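# Swing the rice cooker lid fully open

## Task

Raise the rice cooker's lid until it is completely open, finish with the robot no longer in contact with the lid, and make sure no soap bottle and not the microwave is left tipped over.

## Robot and tools

Robot: two arms, left_arm carrying a left hand and right_arm carrying a right hand (a mirror pair). Bases in the scene frame: left_arm at (+0.007, +0.304, 0) m, right_arm at (0, -0.321, +0.002) m, both nearly unrotated. A post stands behind the arms. Loose objects may occasionally get nudged by something other than the robot.

Scene frame: origin at table-top height midway between the arms, +x out over the table, +y toward left_arm, +z up. Arm names do not match image sides. All reported hand positions (metres) and quaternions (wxyz) use this frame.

Hand point: a spot fixed to the palm, about 0.15 m from the wrist flange along the fingers and 0.05 m in front of the palm. Its +z runs along straight fingers, +y points out of the palm, +x goes across the palm away from the thumb on the right hand (toward the thumb on the left hand). Straight fingertips reach 0.06 to 0.07 m past it along +z, sitting 0.06 m behind it along -y. A rigid wrist bracket on the little-finger side can strike objects.

execute_actions(actions, cameras): actions is a list of actions; each action is a table of up to 15 rows, one row per 1/30 s step; a short table repeats its final row until step 15. Every row has 28 numbers in [-1, 1], a single list covering both arms: left_arm dx, dy, dz, rx, ry, rz, then eight left-hand numbers, then right_arm dx, dy, dz, rx, ry, rz, then eight right-hand numbers. Pose numbers are offsets, not poses: each row is measured from that arm's Hand target as it stood when the action began (not from the previous row), along scene-frame axes, rotating about the Hand target position. 1.0 equals 0.6 m or 180 degrees; rx, ry, rz form one rotation vector. Six zeros asks nothing new of that arm. Repeating an offset moves further. cameras: list of names, ["all"], or []; by default images come only when actions is empty.

Hand numbers, in this order: little, ring, middle, index, thumb_bend, thumb_turn, force_limit, speed. Fingers and thumb_bend: +1 straight, -1 curled. thumb_turn: +1 beside the palm, -1 across in front of it. force_limit maps -1..+1 to roughly 0..10 N at the fingertip (0..15 N for the two thumb motors). speed rises linearly from near zero at -1 to full at +0.48 and stays full above. There is no no-change value: to keep a hand as is, resend the eight numbers last actually sent to it (if none yet, send hand_measured plus hand_force_limit and hand_speed). For gentle grips close with speed -0.94 or lower. With the thumb turned in, the hand grips things roughly 0.035 to 0.065 m thick, or a handle down to 0.025 m.

move(target, speed, blend, blocking, cameras): drives each hand point in a straight line toward a target. target is one 28-number row or a list of up to 15 rows, same layout and scale as above; every row is an offset from the Hand targets at the start of the move, not from the previous row. speed: top path speed in m/s, 0.002 to 4.3, default 0.25 (turns up to twice that in rad/s); one value or one per target. blend: corner rounding in m for lists, default 0 (stop at each). blocking=false returns after about 0.5 s while motion continues. Whole move is capped at 10 s. Moves do not avoid obstacles or the other arm; faster moves lag, stray and hit harder.

wait(seconds): 0 to 3600, sends nothing new; a running move continues. stop(): brakes a running move. zoom_image(camera, region): region [x0, y0, x1, y1] in pixels of that camera's latest image, at most 504 by 504. Cameras: cam_head_left, cam_head_right, cam_high, cam_low, cam_left_wrist, cam_right_wrist (all 672x504). show_instructions(): shows the reference pages. finished_scene(scene=1): ends the scene permanently.

Results: end_effector_position and end_effector_quat_wxyz per arm; Hand target (last commanded pose after clipping, the base for the next offsets); hand_measured (motor positions on the command scale), hand_stopped_by (moving, target, force, stalled, fault), hand_load_n (fingertip load, positive pushing open; near 0 after a lost grip), all in hand-number order. Joint torques and velocities; a move adds a move: line such as done, off_target, moving, held or fault, and limits=paced (pose clipped) or limits=held (steps withheld). MOTOR HOT warns of heating; at 100 °C an arm goes limp for 30 to 60 s (OVER-TEMPERATURE FAULT).

Behaviour: orientation commands are clipped to within 40 degrees of the current orientation each step. Arms follow loosely and often rest 1 to 3 cm (sometimes 5 cm) short, usually low; this is not a contact sign. A further execute_actions call, even with zero offsets, re-requests the target; send the remaining gap as an offset if needed. A blocked arm keeps pressing until commanded back past its hand point. Wrist near the first joint axis can swing the whole arm.

Avoid: knocking over soap bottles or the microwave, pushing anything out of the work area, slamming or ramming the lid or fixed objects, dropping things, contact or pinching between the two hands or arms, and overloading fingers. Leave the hand off the lid at the end, with the lid staying fully open on its own.

Each tool is called after "Request:" in YAML: its name, and indented under it one key for each argument.

Reference images:

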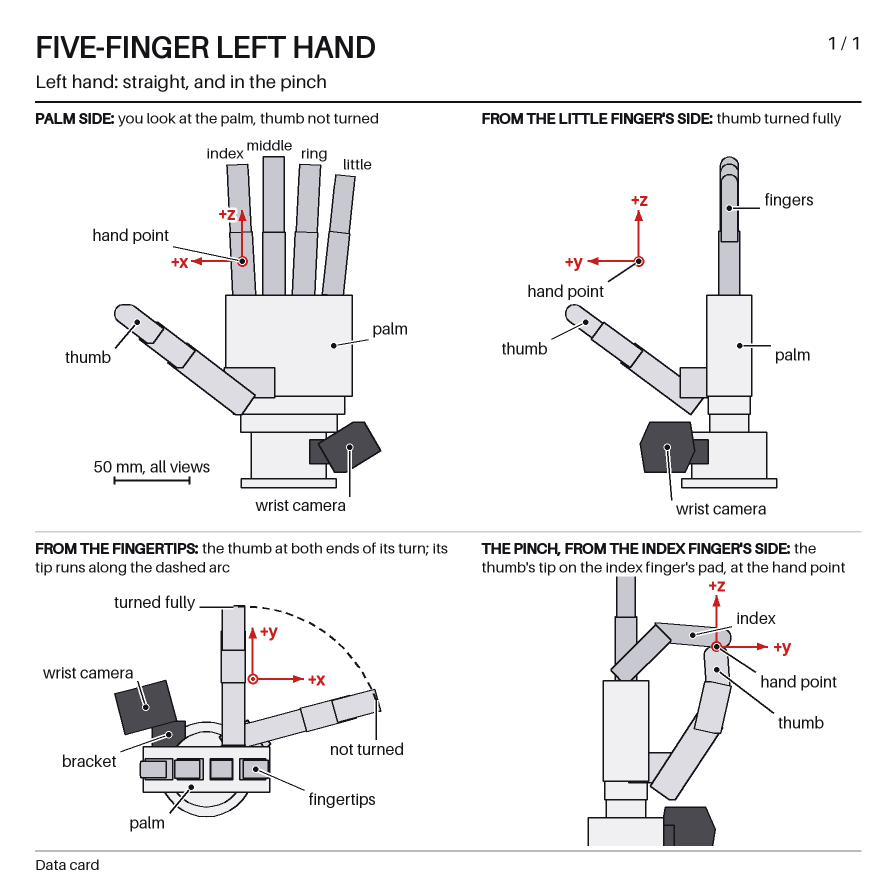

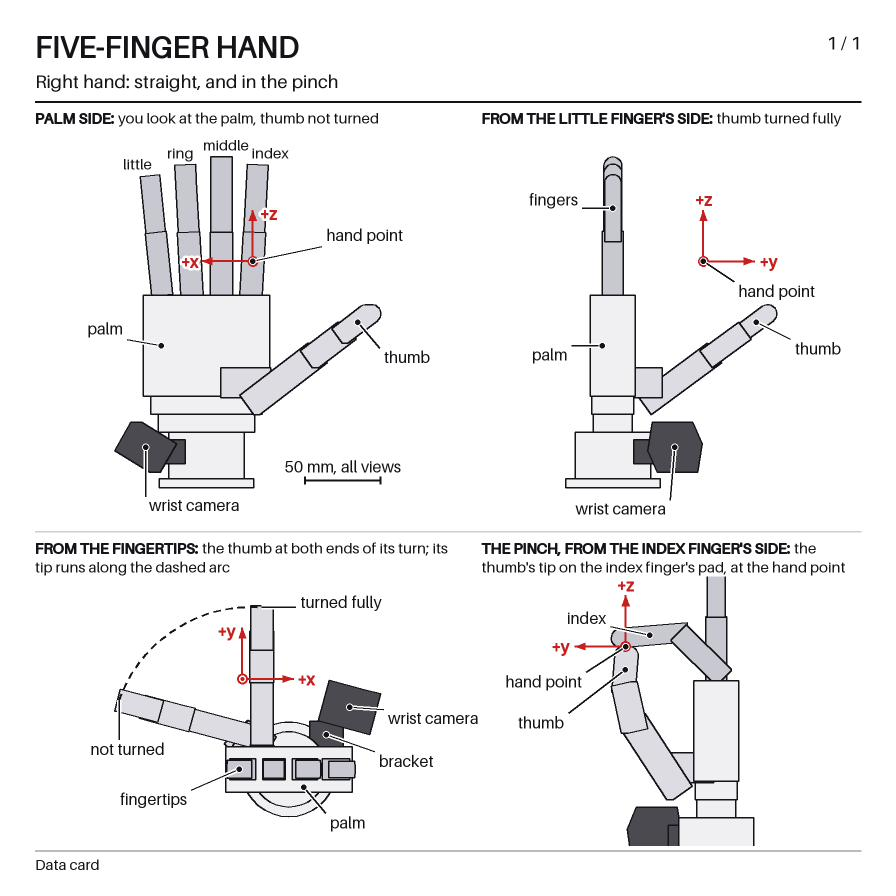

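## Session

Request:
execute_actions:
  actions: []

Scene clock: 0.00 s.
left_arm: end_effector_position=(+0.0339, -0.1271, +0.1371) hand_measured=(+1.000, +1.000, +1.000, +1.000, +1.000, +1.000) hand_load_n=(+0.5, +0.0, +0.0, +0.5, +0.0, +0.0) hand_stopped_by=(target, target, target, target, target, target) hand_force_limit=0.00 hand_speed=-0.80 end_effector_quat_wxyz=(+0.255, +0.838, -0.465, +0.129) | right_arm: end_effector_position=(+0.4650, -0.1198, +0.1319) hand_measured=(+1.000, +1.000, +1.000, +1.000, +1.000, +1.000) hand_load_n=(+0.0, +0.0, +0.0, +0.0, +0.0, +0.0) hand_stopped_by=(target, target, target, target, target, target) hand_force_limit=0.00 hand_speed=-0.80 end_effector_quat_wxyz=(+0.190, -0.407, +0.893, -0.024)
Joint positions: left_arm=[-1.33 1.074 0.623 -0.557 0.147 -1.94] | right_arm=[0.328 1.468 1.112 -0.83 -0.01 0.99]
Joint velocities: within noise
Joint torques (N m): no reading
Heat: left arm: hottest wrist yaw 35 °C; right arm: hottest wrist yaw 34 °C.
Hand target: left_arm +0.0360, -0.1364, +0.1525; +0.267, +0.833, -0.464, +0.139 | right_arm +0.4751, -0.1170, +0.1461; +0.206, -0.406, +0.890, -0.027

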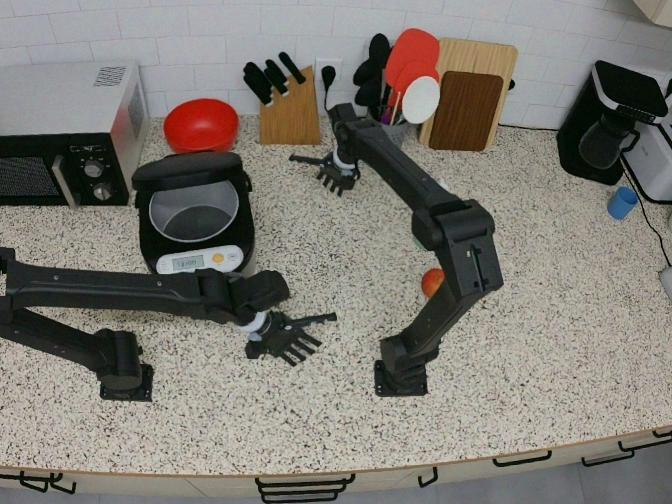

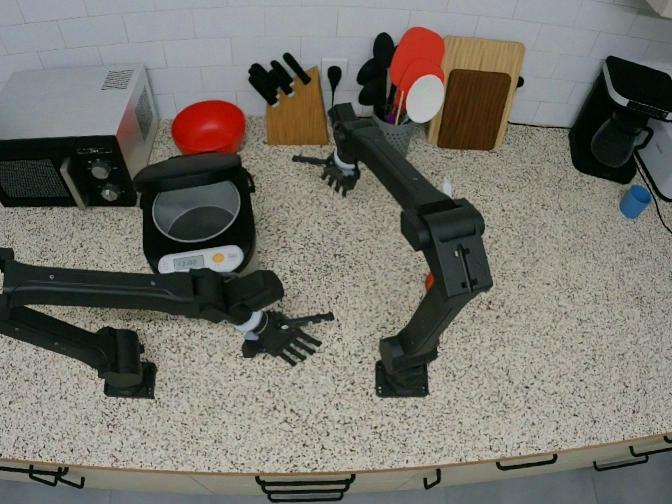

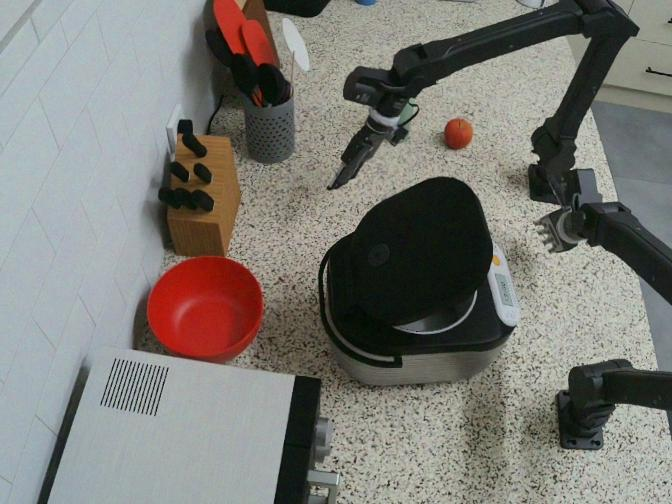

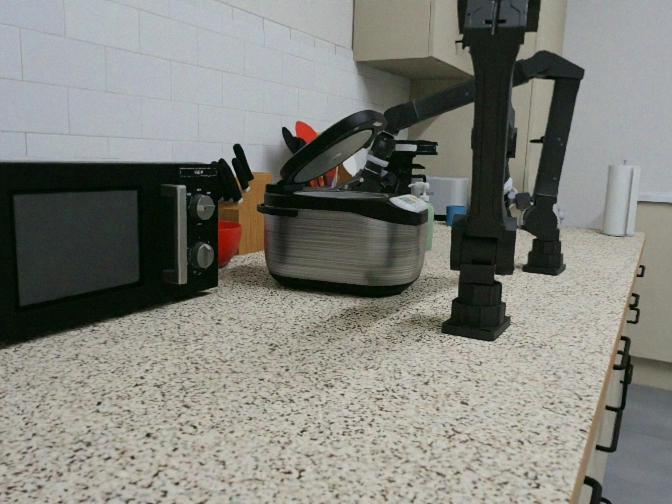

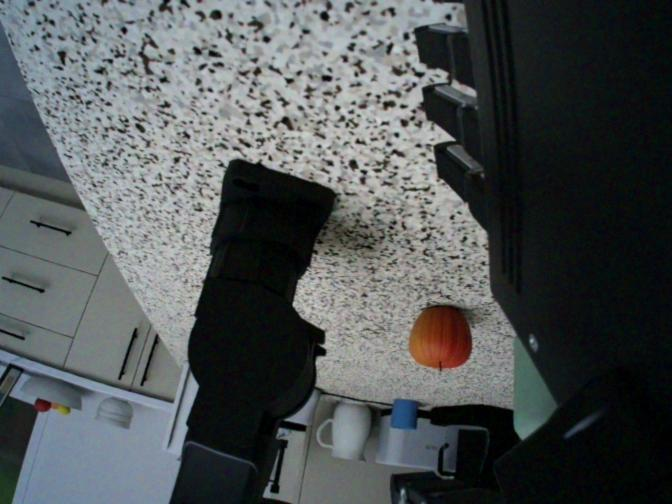

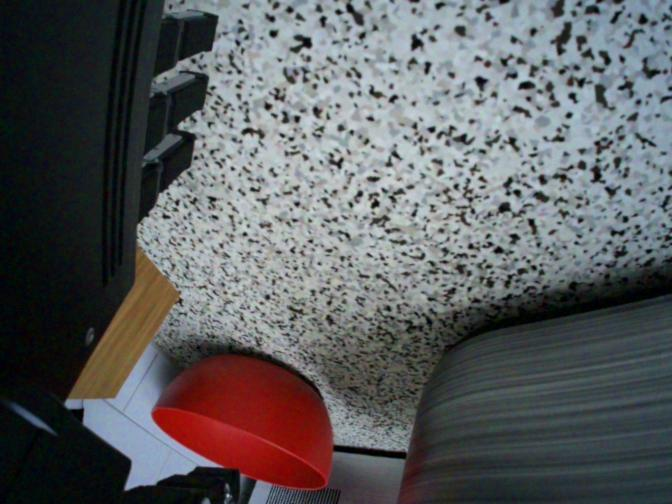

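Request:
zoom_image:
  camera: "cam_head_left"
  region: [80, 90, 380, 390]

Request:
zoom_image:
  camera: "cam_high"
  region: [280, 140, 560, 420]

Request:
zoom_image:
  camera: "cam_low"
  region: [220, 90, 520, 310]

Scaled by 1.680 from the camera's image (finer frame: 960x720).

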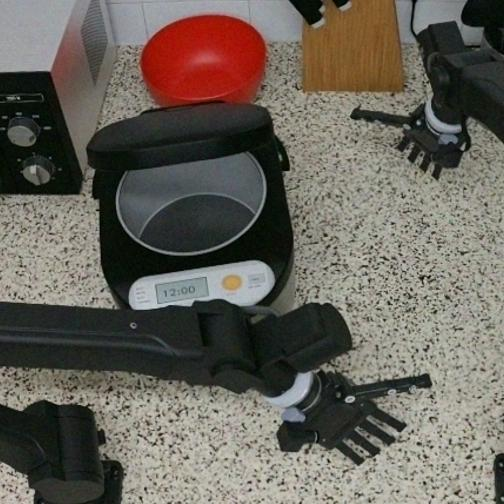

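Scaled by 1.800 from the camera's image (finer frame: 960x720).

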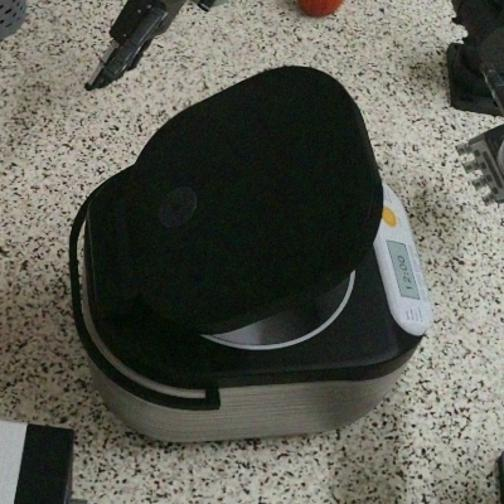

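Scaled by 1.680 from the camera's image (finer frame: 960x720).

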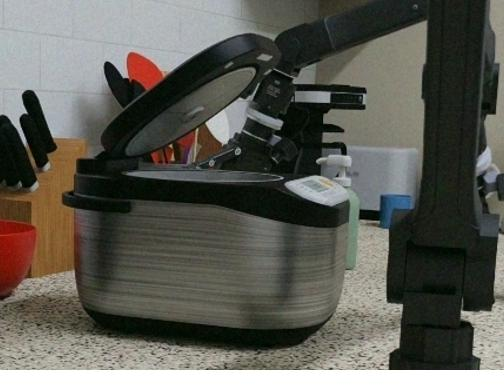

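Request:
move:
  target: [0,0,0,0,0,0,1,1,1,1,1,1,0,-0.8,-0.158,-0.1,0.357,-0.093,-0.441,0.291,1,1,1,1,-1,-1,0,-0.4]
  speed: 0.4
  cameras: ["cam_head_left","cam_high","cam_low","cam_right_wrist"]

Scene clock: 41.53 s.
left_arm: end_effector_position=(+0.0339, -0.1271, +0.1371) hand_measured=(+1.000, +1.000, +1.000, +1.000, +1.000, +1.000) hand_load_n=(+0.0, +0.0, +0.0, +0.0, +0.0, +0.0) hand_stopped_by=(target, target, target, target, target, target) hand_force_limit=0.00 hand_speed=-0.80 end_effector_quat_wxyz=(+0.255, +0.838, -0.465, +0.129) | right_arm: end_effector_position=(+0.3783, -0.1745, +0.3542) hand_measured=(+1.000, +1.000, +1.000, +1.000, -0.956, -1.000) hand_load_n=(+0.0, +0.0, +0.0, +0.0, +10.0, +1.5) hand_stopped_by=(target, target, target, target, force, target) hand_force_limit=0.00 hand_speed=-0.40 end_effector_quat_wxyz=(+0.639, -0.644, +0.309, -0.287)
Joint positions: left_arm=[-1.33 1.074 0.623 -0.557 0.147 -1.94] | right_arm=[0.047 0.768 0.703 0.039 -0.71 0.009]
Joint torques (N m): left_arm=[1.79 -6.01 8.87 1.61 0.11 0.03] | right_arm=[-0.15 -2.43 10.18 2.37 -0.08 -0.04]
Heat: left arm: hottest elbow 35 °C; right arm: hottest wrist yaw 34 °C.
Hand target: left_arm +0.0360, -0.1364, +0.1525; +0.267, +0.833, -0.464, +0.139 | right_arm +0.3803, -0.1769, +0.3605; +0.641, -0.641, +0.298, -0.299
Off the commanded pose: left_arm 0.018 m, 2 deg | right_arm 0.007 m, 2 deg.
move: done
cam_right_wrist: T_world_to_cam=[[0.14122, -0.24912, -0.95812, 0.23809], [-0.93551, 0.28302, -0.21147, 0.4762], [0.32385, 0.9262, -0.19309, 0.22095]] pos_world=[0.34032, -0.2801, 0.37149]

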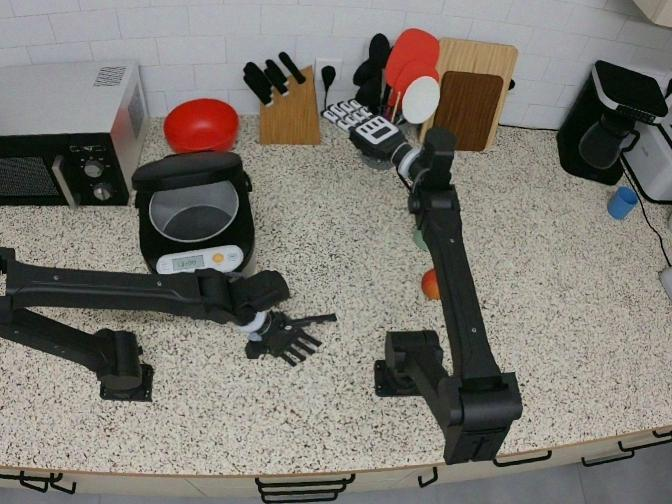

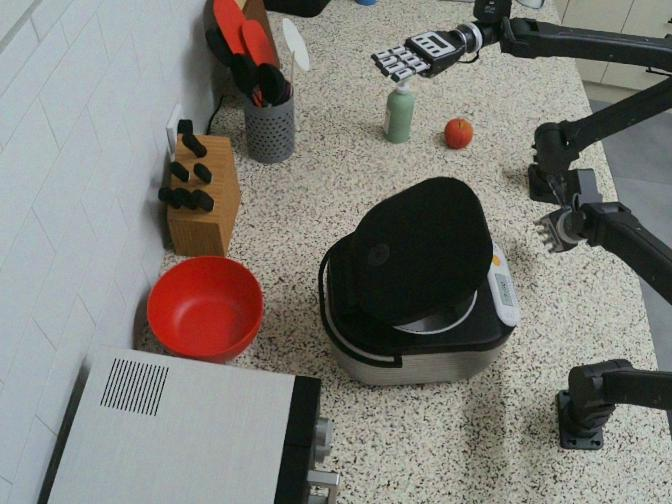

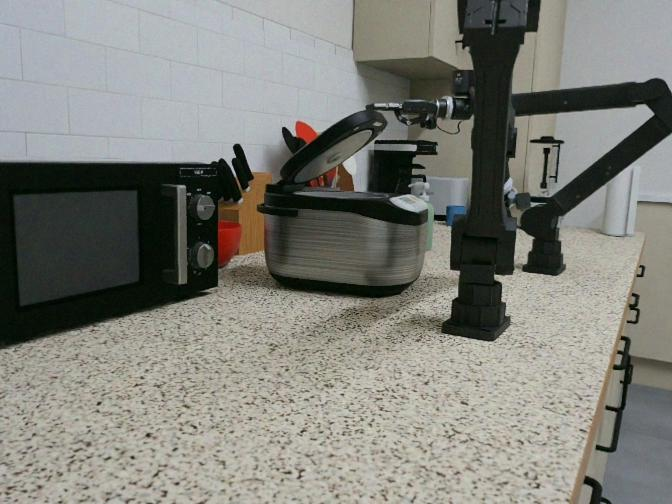

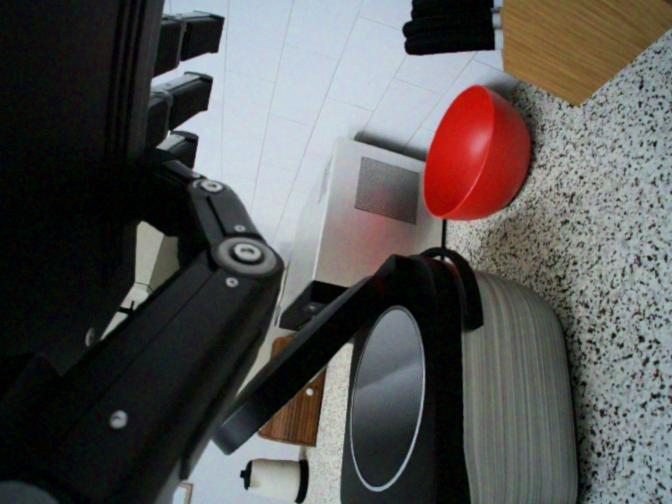

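Request:
move:
  target: [-0.133,0.167,0.05,0,0,-0.127,1,1,1,1,1,1,0,-0.8,-0.167,0.078,-0.1,-0.394,-0.470,0.074,1,1,1,1,-1,-1,0,-0.4]
  speed: 0.4
  cameras: ["cam_head_left","cam_high","cam_low","cam_right_wrist"]

Scene clock: 54.37 s.
left_arm: end_effector_position=(-0.0363, -0.0407, +0.1826) hand_measured=(+1.000, +1.000, +1.000, +1.000, +1.000, +1.000) hand_load_n=(+0.0, +0.0, +0.0, +0.0, +0.0, +0.0) hand_stopped_by=(target, target, target, target, target, target) hand_force_limit=0.00 hand_speed=-0.80 end_effector_quat_wxyz=(+0.288, +0.733, -0.610, +0.086) | right_arm: end_effector_position=(+0.2822, -0.1314, +0.2944) hand_measured=(+1.000, +1.000, +1.000, +1.000, -0.956, -1.000) hand_load_n=(+0.0, +0.0, +0.0, +0.0, +10.0, +1.0) hand_stopped_by=(target, target, target, target, force, target) hand_force_limit=0.00 hand_speed=-0.40 end_effector_quat_wxyz=(-0.244, +0.546, +0.451, +0.662)
Joint positions: left_arm=[-1.33 0.799 0.595 -0.853 0.346 -1.615] | right_arm=[0.473 0.313 0.291 0.017 -0.627 -1.911]
Joint torques (N m): left_arm=[0.32 -3.08 7.24 1.07 0.38 0.13] | right_arm=[0.97 0.62 10.8 1.25 0.3 -0.06]
Heat: left arm: hottest elbow 36 °C; right arm: hottest wrist yaw 34 °C.
Hand target: left_arm -0.0438, -0.0361, +0.1824; +0.289, +0.725, -0.619, +0.084 | right_arm +0.2801, -0.1302, +0.3003; -0.242, +0.542, +0.455, +0.664
Off the commanded pose: left_arm 0.009 m, 1 deg | right_arm 0.007 m, 1 deg.
move: done
cam_right_wrist: T_world_to_cam=[[0.67265, -0.42785, 0.60373, -0.42827], [0.16405, -0.70936, -0.68549, 0.06026], [0.72155, 0.56013, -0.40696, 0.10328]] pos_world=[0.20367, -0.19834, 0.3419]

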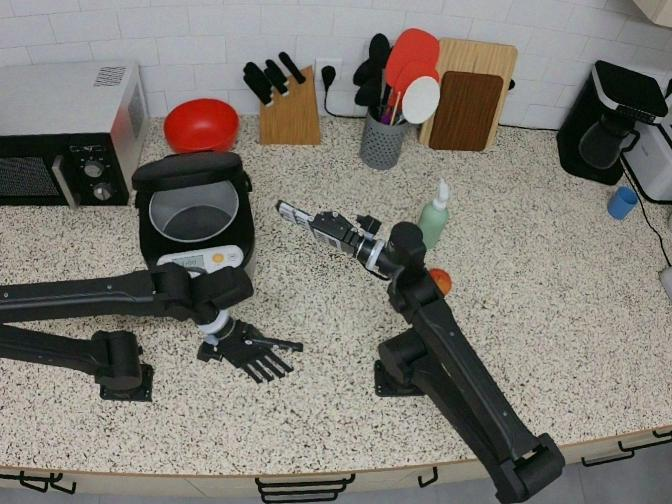

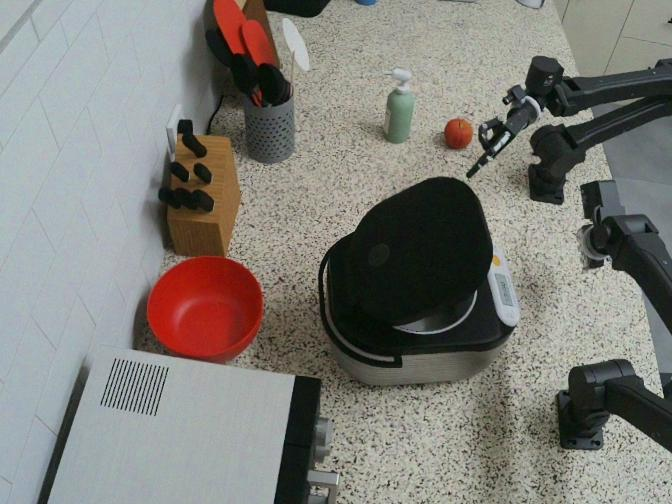

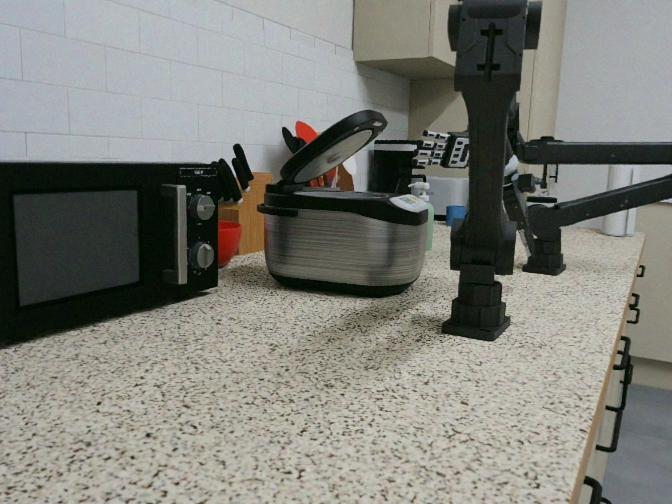

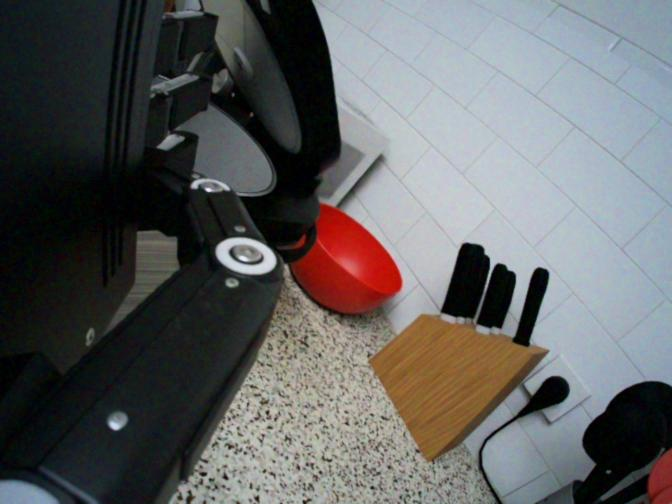

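Request:
move:
  target: [0,0,0,0,0,0,1,1,1,1,1,1,0,-0.8,0.035,0.2,-0.075,0,0,0,1,1,1,1,-1,-1,0,-0.4]
  speed: 0.15
  cameras: ["cam_head_left","cam_high","cam_low","cam_right_wrist"]

Request:
zoom_image:
  camera: "cam_low"
  region: [240, 70, 540, 310]

Request:
zoom_image:
  camera: "cam_head_left"
  region: [110, 120, 360, 320]

Scene clock: 58.23 s.
left_arm: end_effector_position=(-0.0363, -0.0407, +0.1826) hand_measured=(+1.000, +1.000, +1.000, +1.000, +1.000, +1.000) hand_load_n=(+0.0, +0.0, +0.0, +0.0, +0.0, +0.0) hand_stopped_by=(target, target, target, target, target, target) hand_force_limit=0.00 hand_speed=-0.80 end_effector_quat_wxyz=(+0.288, +0.733, -0.610, +0.086) | right_arm: end_effector_position=(+0.2963, -0.0187, +0.2338) hand_measured=(+1.000, +1.000, +1.000, +1.000, -0.956, -1.000) hand_load_n=(+0.0, +0.0, +0.0, +0.0, +10.0, +1.5) hand_stopped_by=(target, target, target, target, force, target) hand_force_limit=0.00 hand_speed=-0.40 end_effector_quat_wxyz=(-0.240, +0.557, +0.460, +0.649)
Joint positions: left_arm=[-1.33 0.799 0.595 -0.853 0.346 -1.615] | right_arm=[0.93 0.859 0.281 0.534 -0.171 -1.914]
Joint torques (N m): left_arm=[0.38 -3.08 7.24 1.05 0.38 0.14] | right_arm=[0.79 -1.44 11.38 2.62 0.29 -0.02]
Heat: left arm: hottest elbow 36 °C; right arm: hottest wrist yaw 34 °C.
Hand target: left_arm -0.0438, -0.0361, +0.1824; +0.289, +0.725, -0.619, +0.084 | right_arm +0.3011, -0.0101, +0.2555; -0.242, +0.541, +0.455, +0.664
Off the commanded pose: left_arm 0.009 m, 1 deg | right_arm 0.024 m, 3 deg.
move: off_target (right_arm)
cam_right_wrist: T_world_to_cam=[[0.68581, -0.40649, 0.60368, -0.35636], [0.1517, -0.73142, -0.66484, 0.09486], [0.71179, 0.54753, -0.43995, 0.01566]] pos_world=[0.21886, -0.08405, 0.28508]

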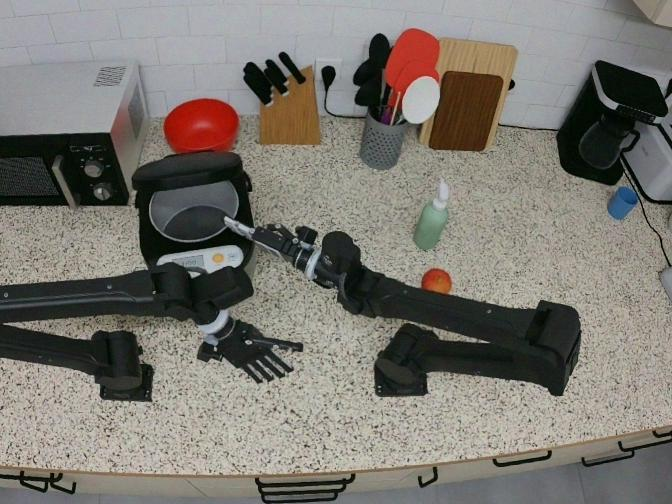

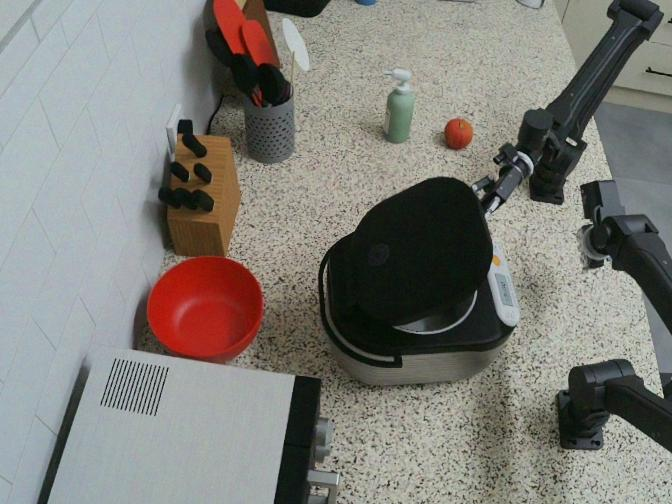

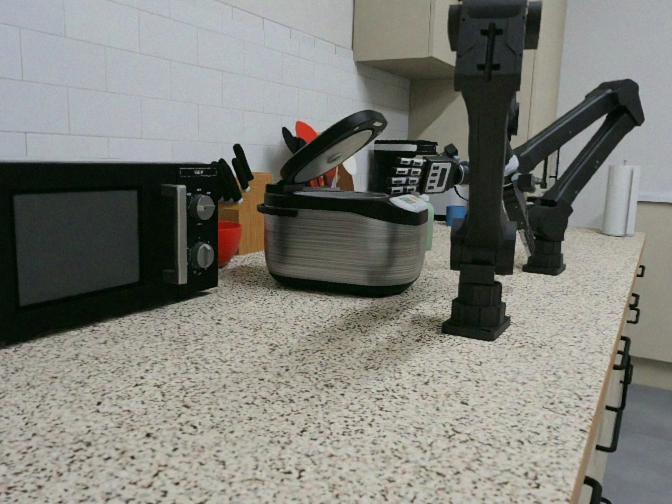

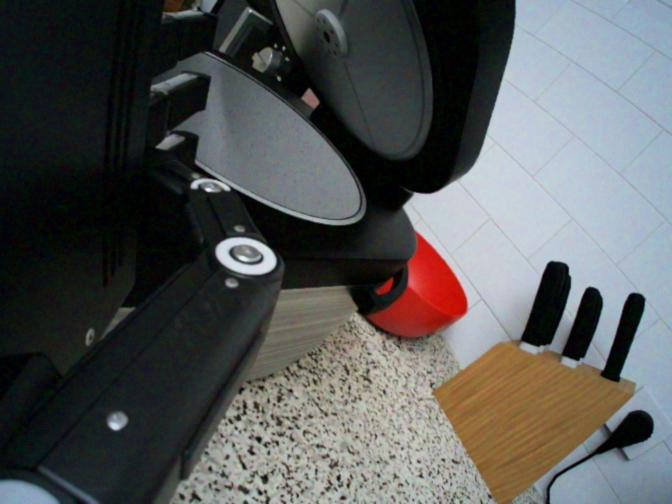

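Scaled by 1.680 from the camera's image (finer frame: 960x720).

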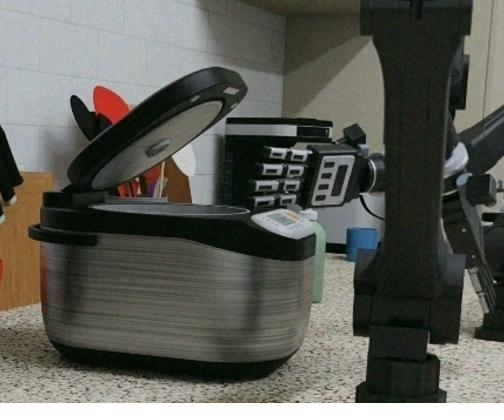

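Scaled by 2.016 from the camera's image (finer frame: 960x720).

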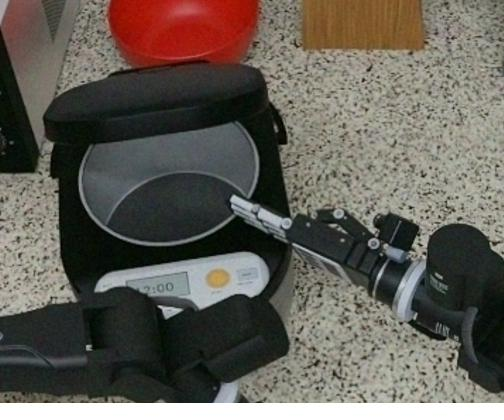

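Request:
move:
  target: [0,0,0,0,0,0,1,1,1,1,1,1,0,-0.8,0.09,0.045,0.05,0,0,0,1,1,1,1,-1,-1,0,-0.4]
  speed: 0.1
  cameras: ["cam_head_left","cam_high","cam_low","cam_right_wrist"]

Request:
zoom_image:
  camera: "cam_low"
  region: [240, 70, 540, 310]

Request:
zoom_image:
  camera: "cam_head_left"
  region: [110, 120, 360, 320]

Scene clock: 61.93 s.
left_arm: end_effector_position=(-0.0363, -0.0407, +0.1826) hand_measured=(+1.000, +1.000, +1.000, +1.000, +1.000, +1.000) hand_load_n=(+0.0, +0.0, +0.0, +0.0, +0.0, +0.0) hand_stopped_by=(target, target, target, target, target, target) hand_force_limit=0.00 hand_speed=-0.80 end_effector_quat_wxyz=(+0.288, +0.733, -0.610, +0.086) | right_arm: end_effector_position=(+0.3441, +0.0091, +0.2585) hand_measured=(+1.000, +1.000, +1.000, +1.000, -0.956, -1.000) hand_load_n=(+0.0, +0.0, +0.0, +0.0, +10.0, +1.0) hand_stopped_by=(target, target, target, target, force, target) hand_force_limit=0.00 hand_speed=-0.40 end_effector_quat_wxyz=(-0.243, +0.556, +0.461, +0.648)
Joint positions: left_arm=[-1.33 0.799 0.595 -0.853 0.346 -1.615] | right_arm=[0.857 1.014 0.433 0.537 -0.249 -1.914]
Joint torques (N m): left_arm=[0.32 -3.08 7.24 1.06 0.38 0.13] | right_arm=[-0.15 -3.25 12.51 1.96 -0.08 -0.03]
Heat: left arm: hottest elbow 36 °C; right arm: hottest wrist yaw 34 °C.
Hand target: left_arm -0.0438, -0.0361, +0.1824; +0.289, +0.725, -0.619, +0.084 | right_arm +0.3551, +0.0168, +0.2855; -0.242, +0.541, +0.455, +0.665
Off the commanded pose: left_arm 0.009 m, 1 deg | right_arm 0.030 m, 3 deg.
move: off_target (right_arm)
cam_right_wrist: T_world_to_cam=[[0.68944, -0.40443, 0.60092, -0.39335], [0.15295, -0.72962, -0.66653, 0.12428], [0.708, 0.55145, -0.44117, -0.02115]] pos_world=[0.26716, -0.05674, 0.30988]

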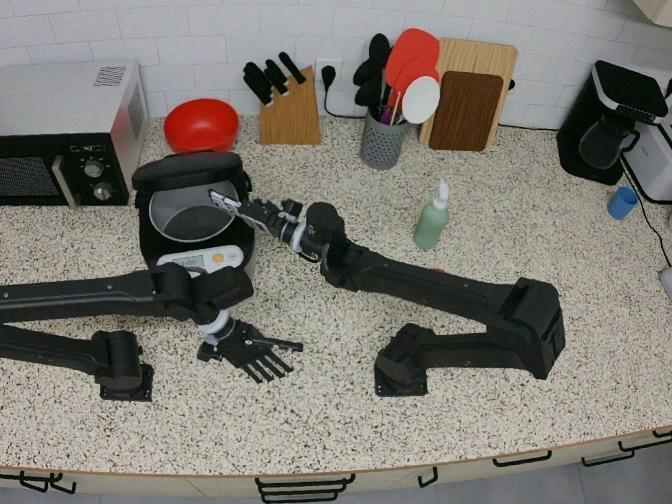

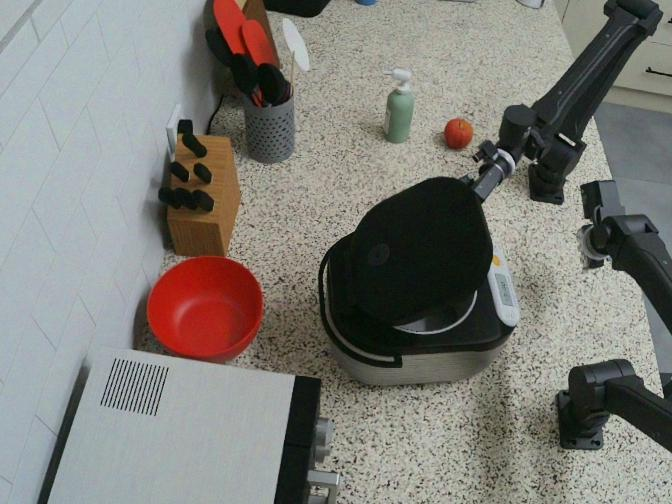

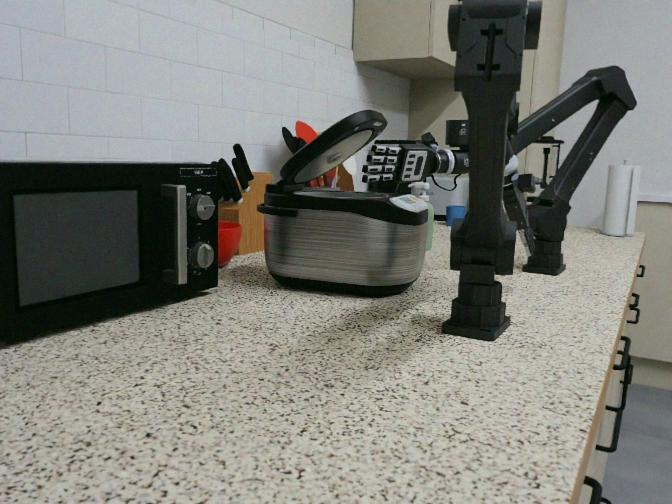

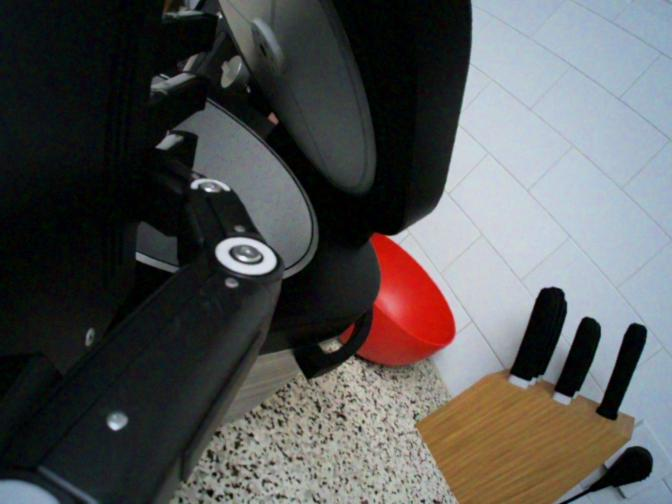

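Scaled by 1.680 from the camera's image (finer frame: 960x720).

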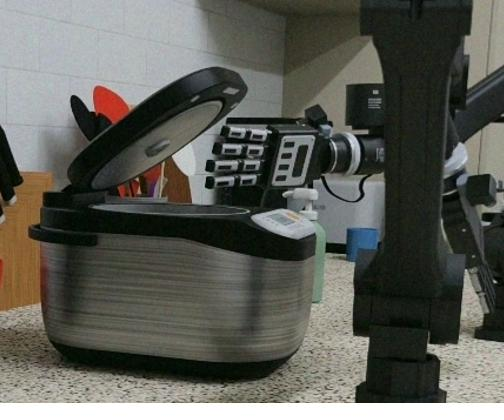

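Scaled by 2.016 from the camera's image (finer frame: 960x720).

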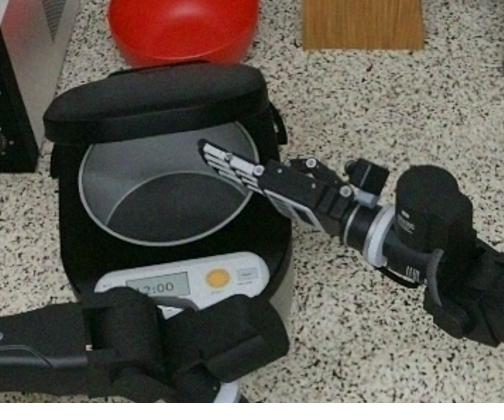

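Request:
move:
  target: [0,0,0,0,0,0,1,1,1,1,1,1,0,-0.8,0.085,0.0,0.07,0,0,0,1,1,1,1,-1,-1,0,-0.4]
  speed: 0.08
  cameras: ["cam_head_left","cam_high","cam_low","cam_right_wrist"]

Request:
zoom_image:
  camera: "cam_low"
  region: [240, 70, 540, 310]

Request:
zoom_image:
  camera: "cam_head_left"
  region: [110, 120, 360, 320]

Scene clock: 64.73 s.
left_arm: end_effector_position=(-0.0363, -0.0407, +0.1826) hand_measured=(+1.000, +1.000, +1.000, +1.000, +1.000, +1.000) hand_load_n=(-0.5, +0.0, +0.0, +0.0, +0.0, +0.0) hand_stopped_by=(target, target, target, target, target, target) hand_force_limit=0.00 hand_speed=-0.80 end_effector_quat_wxyz=(+0.288, +0.733, -0.610, +0.086) | right_arm: end_effector_position=(+0.3794, +0.0121, +0.2715) hand_measured=(+1.000, +1.000, +1.000, +1.000, -0.956, -1.000) hand_load_n=(+0.0, +0.0, +0.0, +0.0, +10.0, +1.0) hand_stopped_by=(target, target, target, target, force, target) hand_force_limit=0.00 hand_speed=-0.40 end_effector_quat_wxyz=(-0.251, +0.563, +0.476, +0.627)
Joint positions: left_arm=[-1.33 0.799 0.595 -0.853 0.346 -1.615] | right_arm=[0.759 1.061 0.54 0.425 -0.377 -1.927]
Joint torques (N m): left_arm=[0.32 -3.02 7.23 1.06 0.38 0.14] | right_arm=[-1.2 -4.48 15.72 2.07 0.57 0.11]
Heat: left arm: hottest elbow 36 °C; right arm: hottest wrist yaw 34 °C.
Hand target: left_arm -0.0438, -0.0361, +0.1824; +0.289, +0.725, -0.619, +0.084 | right_arm +0.4062, +0.0168, +0.3273; -0.242, +0.542, +0.455, +0.664
Off the commanded pose: left_arm 0.009 m, 1 deg | right_arm 0.062 m, 6 deg.
move: off_target (right_arm)
cam_right_wrist: T_world_to_cam=[[0.72032, -0.36271, 0.59126, -0.43386], [0.15457, -0.74703, -0.64657, 0.12396], [0.6762, 0.55713, -0.48204, -0.01893]] pos_world=[0.30615, -0.05422, 0.32754]

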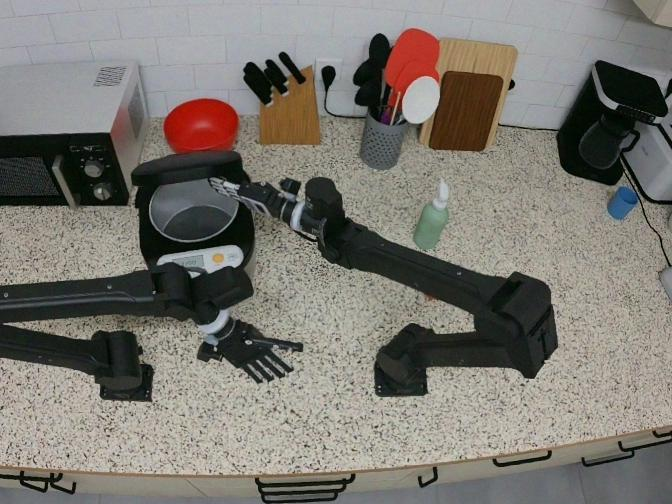

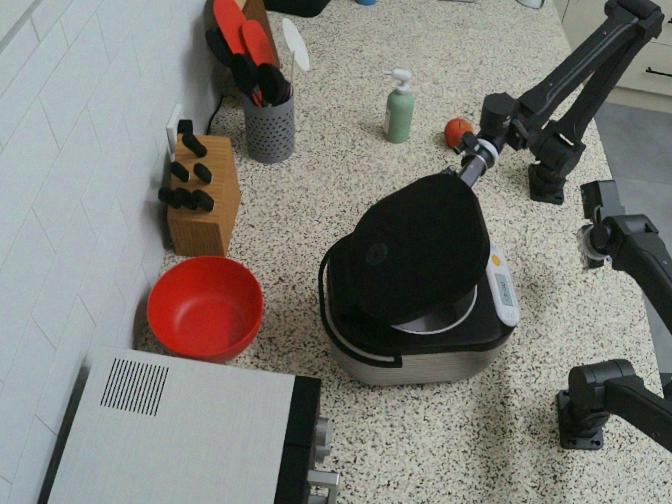

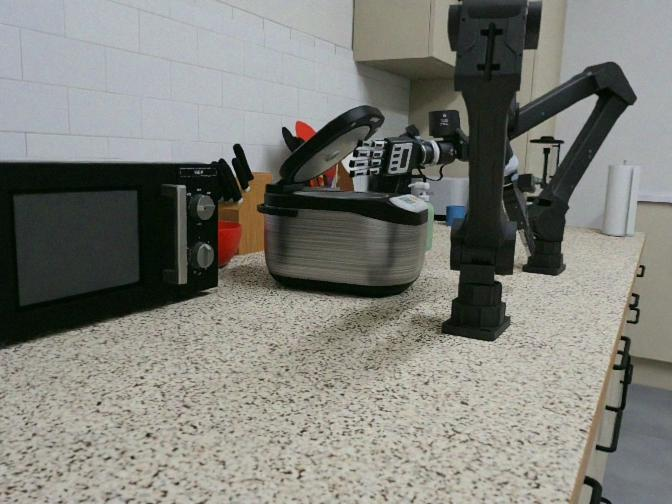

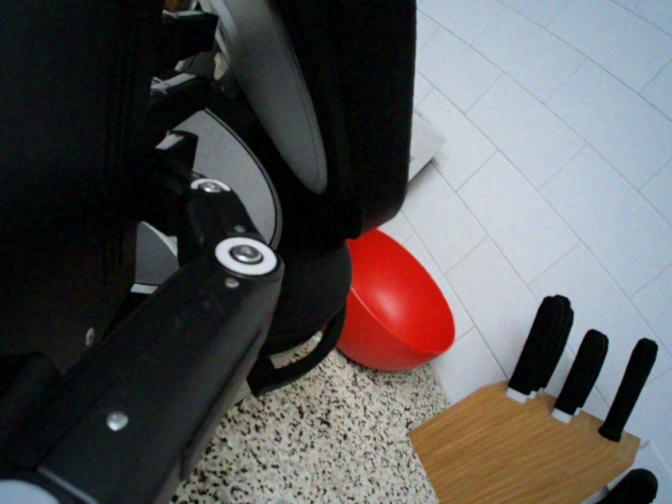

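Scaled by 1.680 from the camera's image (finer frame: 960x720).

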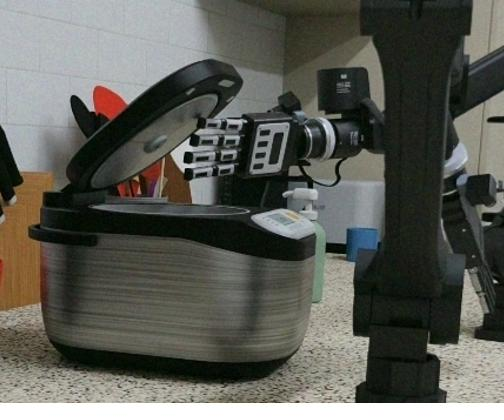

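Scaled by 2.016 from the camera's image (finer frame: 960x720).

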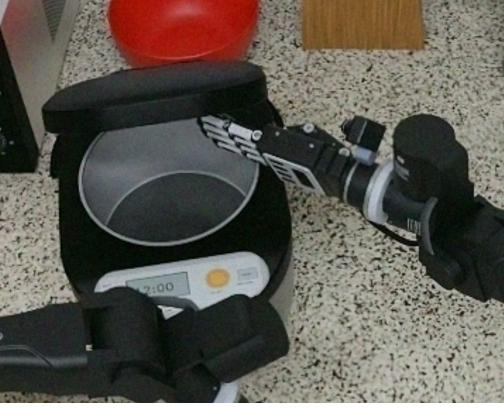

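Request:
move:
  target: [0,0,0,0,0,0,1,1,1,1,1,1,0,-0.8,0.04,0.0,0.08,0,0,0,1,1,1,1,-1,-1,0,-0.4]
  speed: 0.08
  cameras: ["cam_head_left","cam_low"]

Request:
zoom_image:
  camera: "cam_low"
  region: [240, 70, 540, 310]

Scene clock: 67.33 s.
left_arm: end_effector_position=(-0.0363, -0.0407, +0.1826) hand_measured=(+1.000, +1.000, +1.000, +1.000, +1.000, +1.000) hand_load_n=(+0.0, +0.0, +0.0, +0.0, +0.0, +0.0) hand_stopped_by=(target, target, target, target, target, target) hand_force_limit=0.00 hand_speed=-0.80 end_effector_quat_wxyz=(+0.288, +0.733, -0.610, +0.086) | right_arm: end_effector_position=(+0.4071, +0.0149, +0.3183) hand_measured=(+1.000, +1.000, +1.000, +1.000, -0.956, -1.000) hand_load_n=(+0.0, +0.0, +0.0, +0.0, +10.0, +1.0) hand_stopped_by=(target, target, target, target, force, target) hand_force_limit=0.00 hand_speed=-0.40 end_effector_quat_wxyz=(-0.251, +0.564, +0.474, +0.628)
Joint positions: left_arm=[-1.33 0.799 0.595 -0.853 0.346 -1.615] | right_arm=[0.713 1.063 0.677 0.292 -0.419 -1.927]
Joint torques (N m): left_arm=[0.38 -3.08 7.23 1.07 0.38 0.13] | right_arm=[-1.08 -5.07 16.09 2.09 0.46 0.13]
Heat: left arm: hottest elbow 36 °C; right arm: hottest elbow 34 °C.
Hand target: left_arm -0.0438, -0.0361, +0.1824; +0.289, +0.725, -0.619, +0.084 | right_arm +0.4301, +0.0169, +0.3752; -0.242, +0.542, +0.455, +0.664
Off the commanded pose: left_arm 0.009 m, 1 deg | right_arm 0.062 m, 5 deg.
move: off_target (right_arm)

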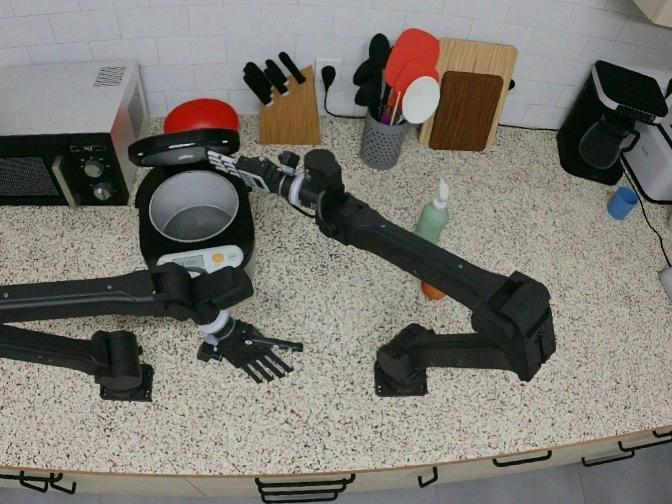

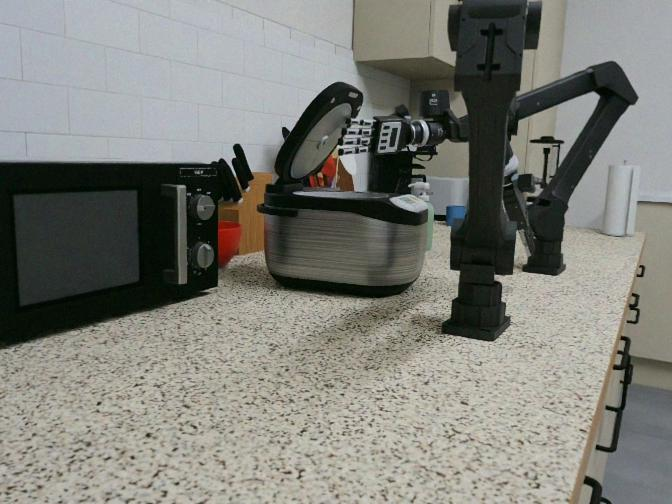

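Scaled by 1.680 from the camera's image (finer frame: 960x720).

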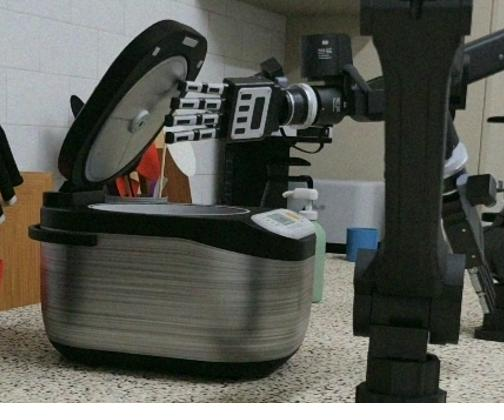

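Request:
move:
  target: [0,0,0,0,0,0,1,1,1,1,1,1,0,-0.8,0.1,0.0,0.02,0.042,0.072,0,1,1,1,1,-1,-1,0,-0.4]
  speed: 0.08
  cameras: ["cam_head_left","cam_low"]

Request:
zoom_image:
  camera: "cam_low"
  region: [240, 70, 540, 310]

Scene clock: 71.03 s.
left_arm: end_effector_position=(-0.0363, -0.0407, +0.1826) hand_measured=(+1.000, +1.000, +1.000, +1.000, +1.000, +1.000) hand_load_n=(+0.0, +0.0, +0.0, +0.0, +0.0, +0.0) hand_stopped_by=(target, target, target, target, target, target) hand_force_limit=0.00 hand_speed=-0.80 end_effector_quat_wxyz=(+0.288, +0.733, -0.610, +0.086) | right_arm: end_effector_position=(+0.4639, +0.0240, +0.3430) hand_measured=(+1.000, +1.000, +1.000, +1.000, -0.956, -1.000) hand_load_n=(+0.0, +0.5, +0.0, +0.0, +10.0, +1.0) hand_stopped_by=(target, target, target, target, force, target) hand_force_limit=0.00 hand_speed=-0.40 end_effector_quat_wxyz=(-0.338, +0.607, +0.399, +0.598)
Joint positions: left_arm=[-1.33 0.799 0.595 -0.853 0.346 -1.615] | right_arm=[0.62 1.189 0.861 0.262 -0.53 -1.672]
Joint torques (N m): left_arm=[0.32 -3.08 7.25 1.09 0.38 0.13] | right_arm=[-1.79 -6.18 15.53 1.66 0.87 0.17]
Heat: left arm: hottest elbow 36 °C; right arm: hottest elbow 35 °C.
Hand target: left_arm -0.0438, -0.0361, +0.1824; +0.289, +0.725, -0.619, +0.084 | right_arm +0.4900, +0.0169, +0.3874; -0.327, +0.596, +0.380, +0.628
Off the commanded pose: left_arm 0.009 m, 1 deg | right_arm 0.052 m, 4 deg.
move: off_target (right_arm)

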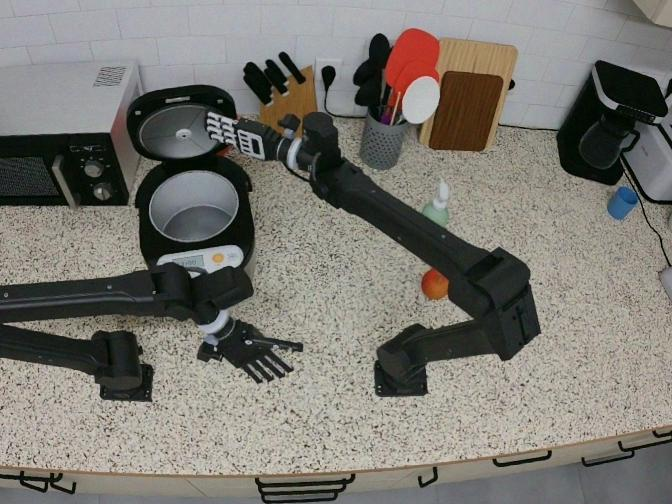

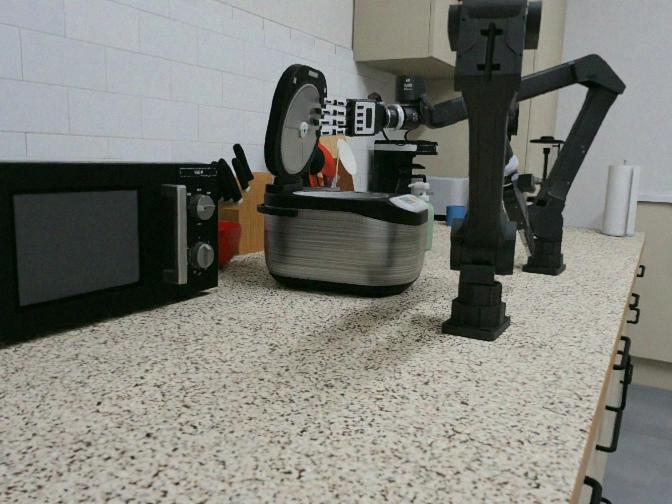

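Scaled by 1.680 from the camera's image (finer frame: 960x720).

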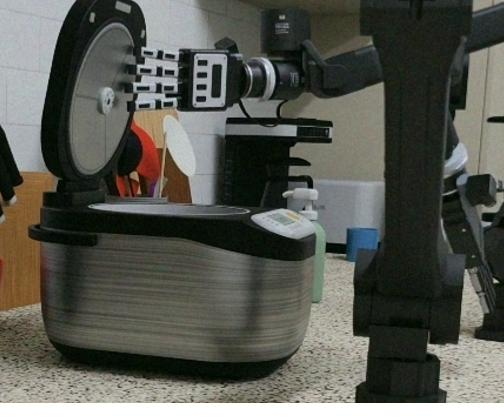

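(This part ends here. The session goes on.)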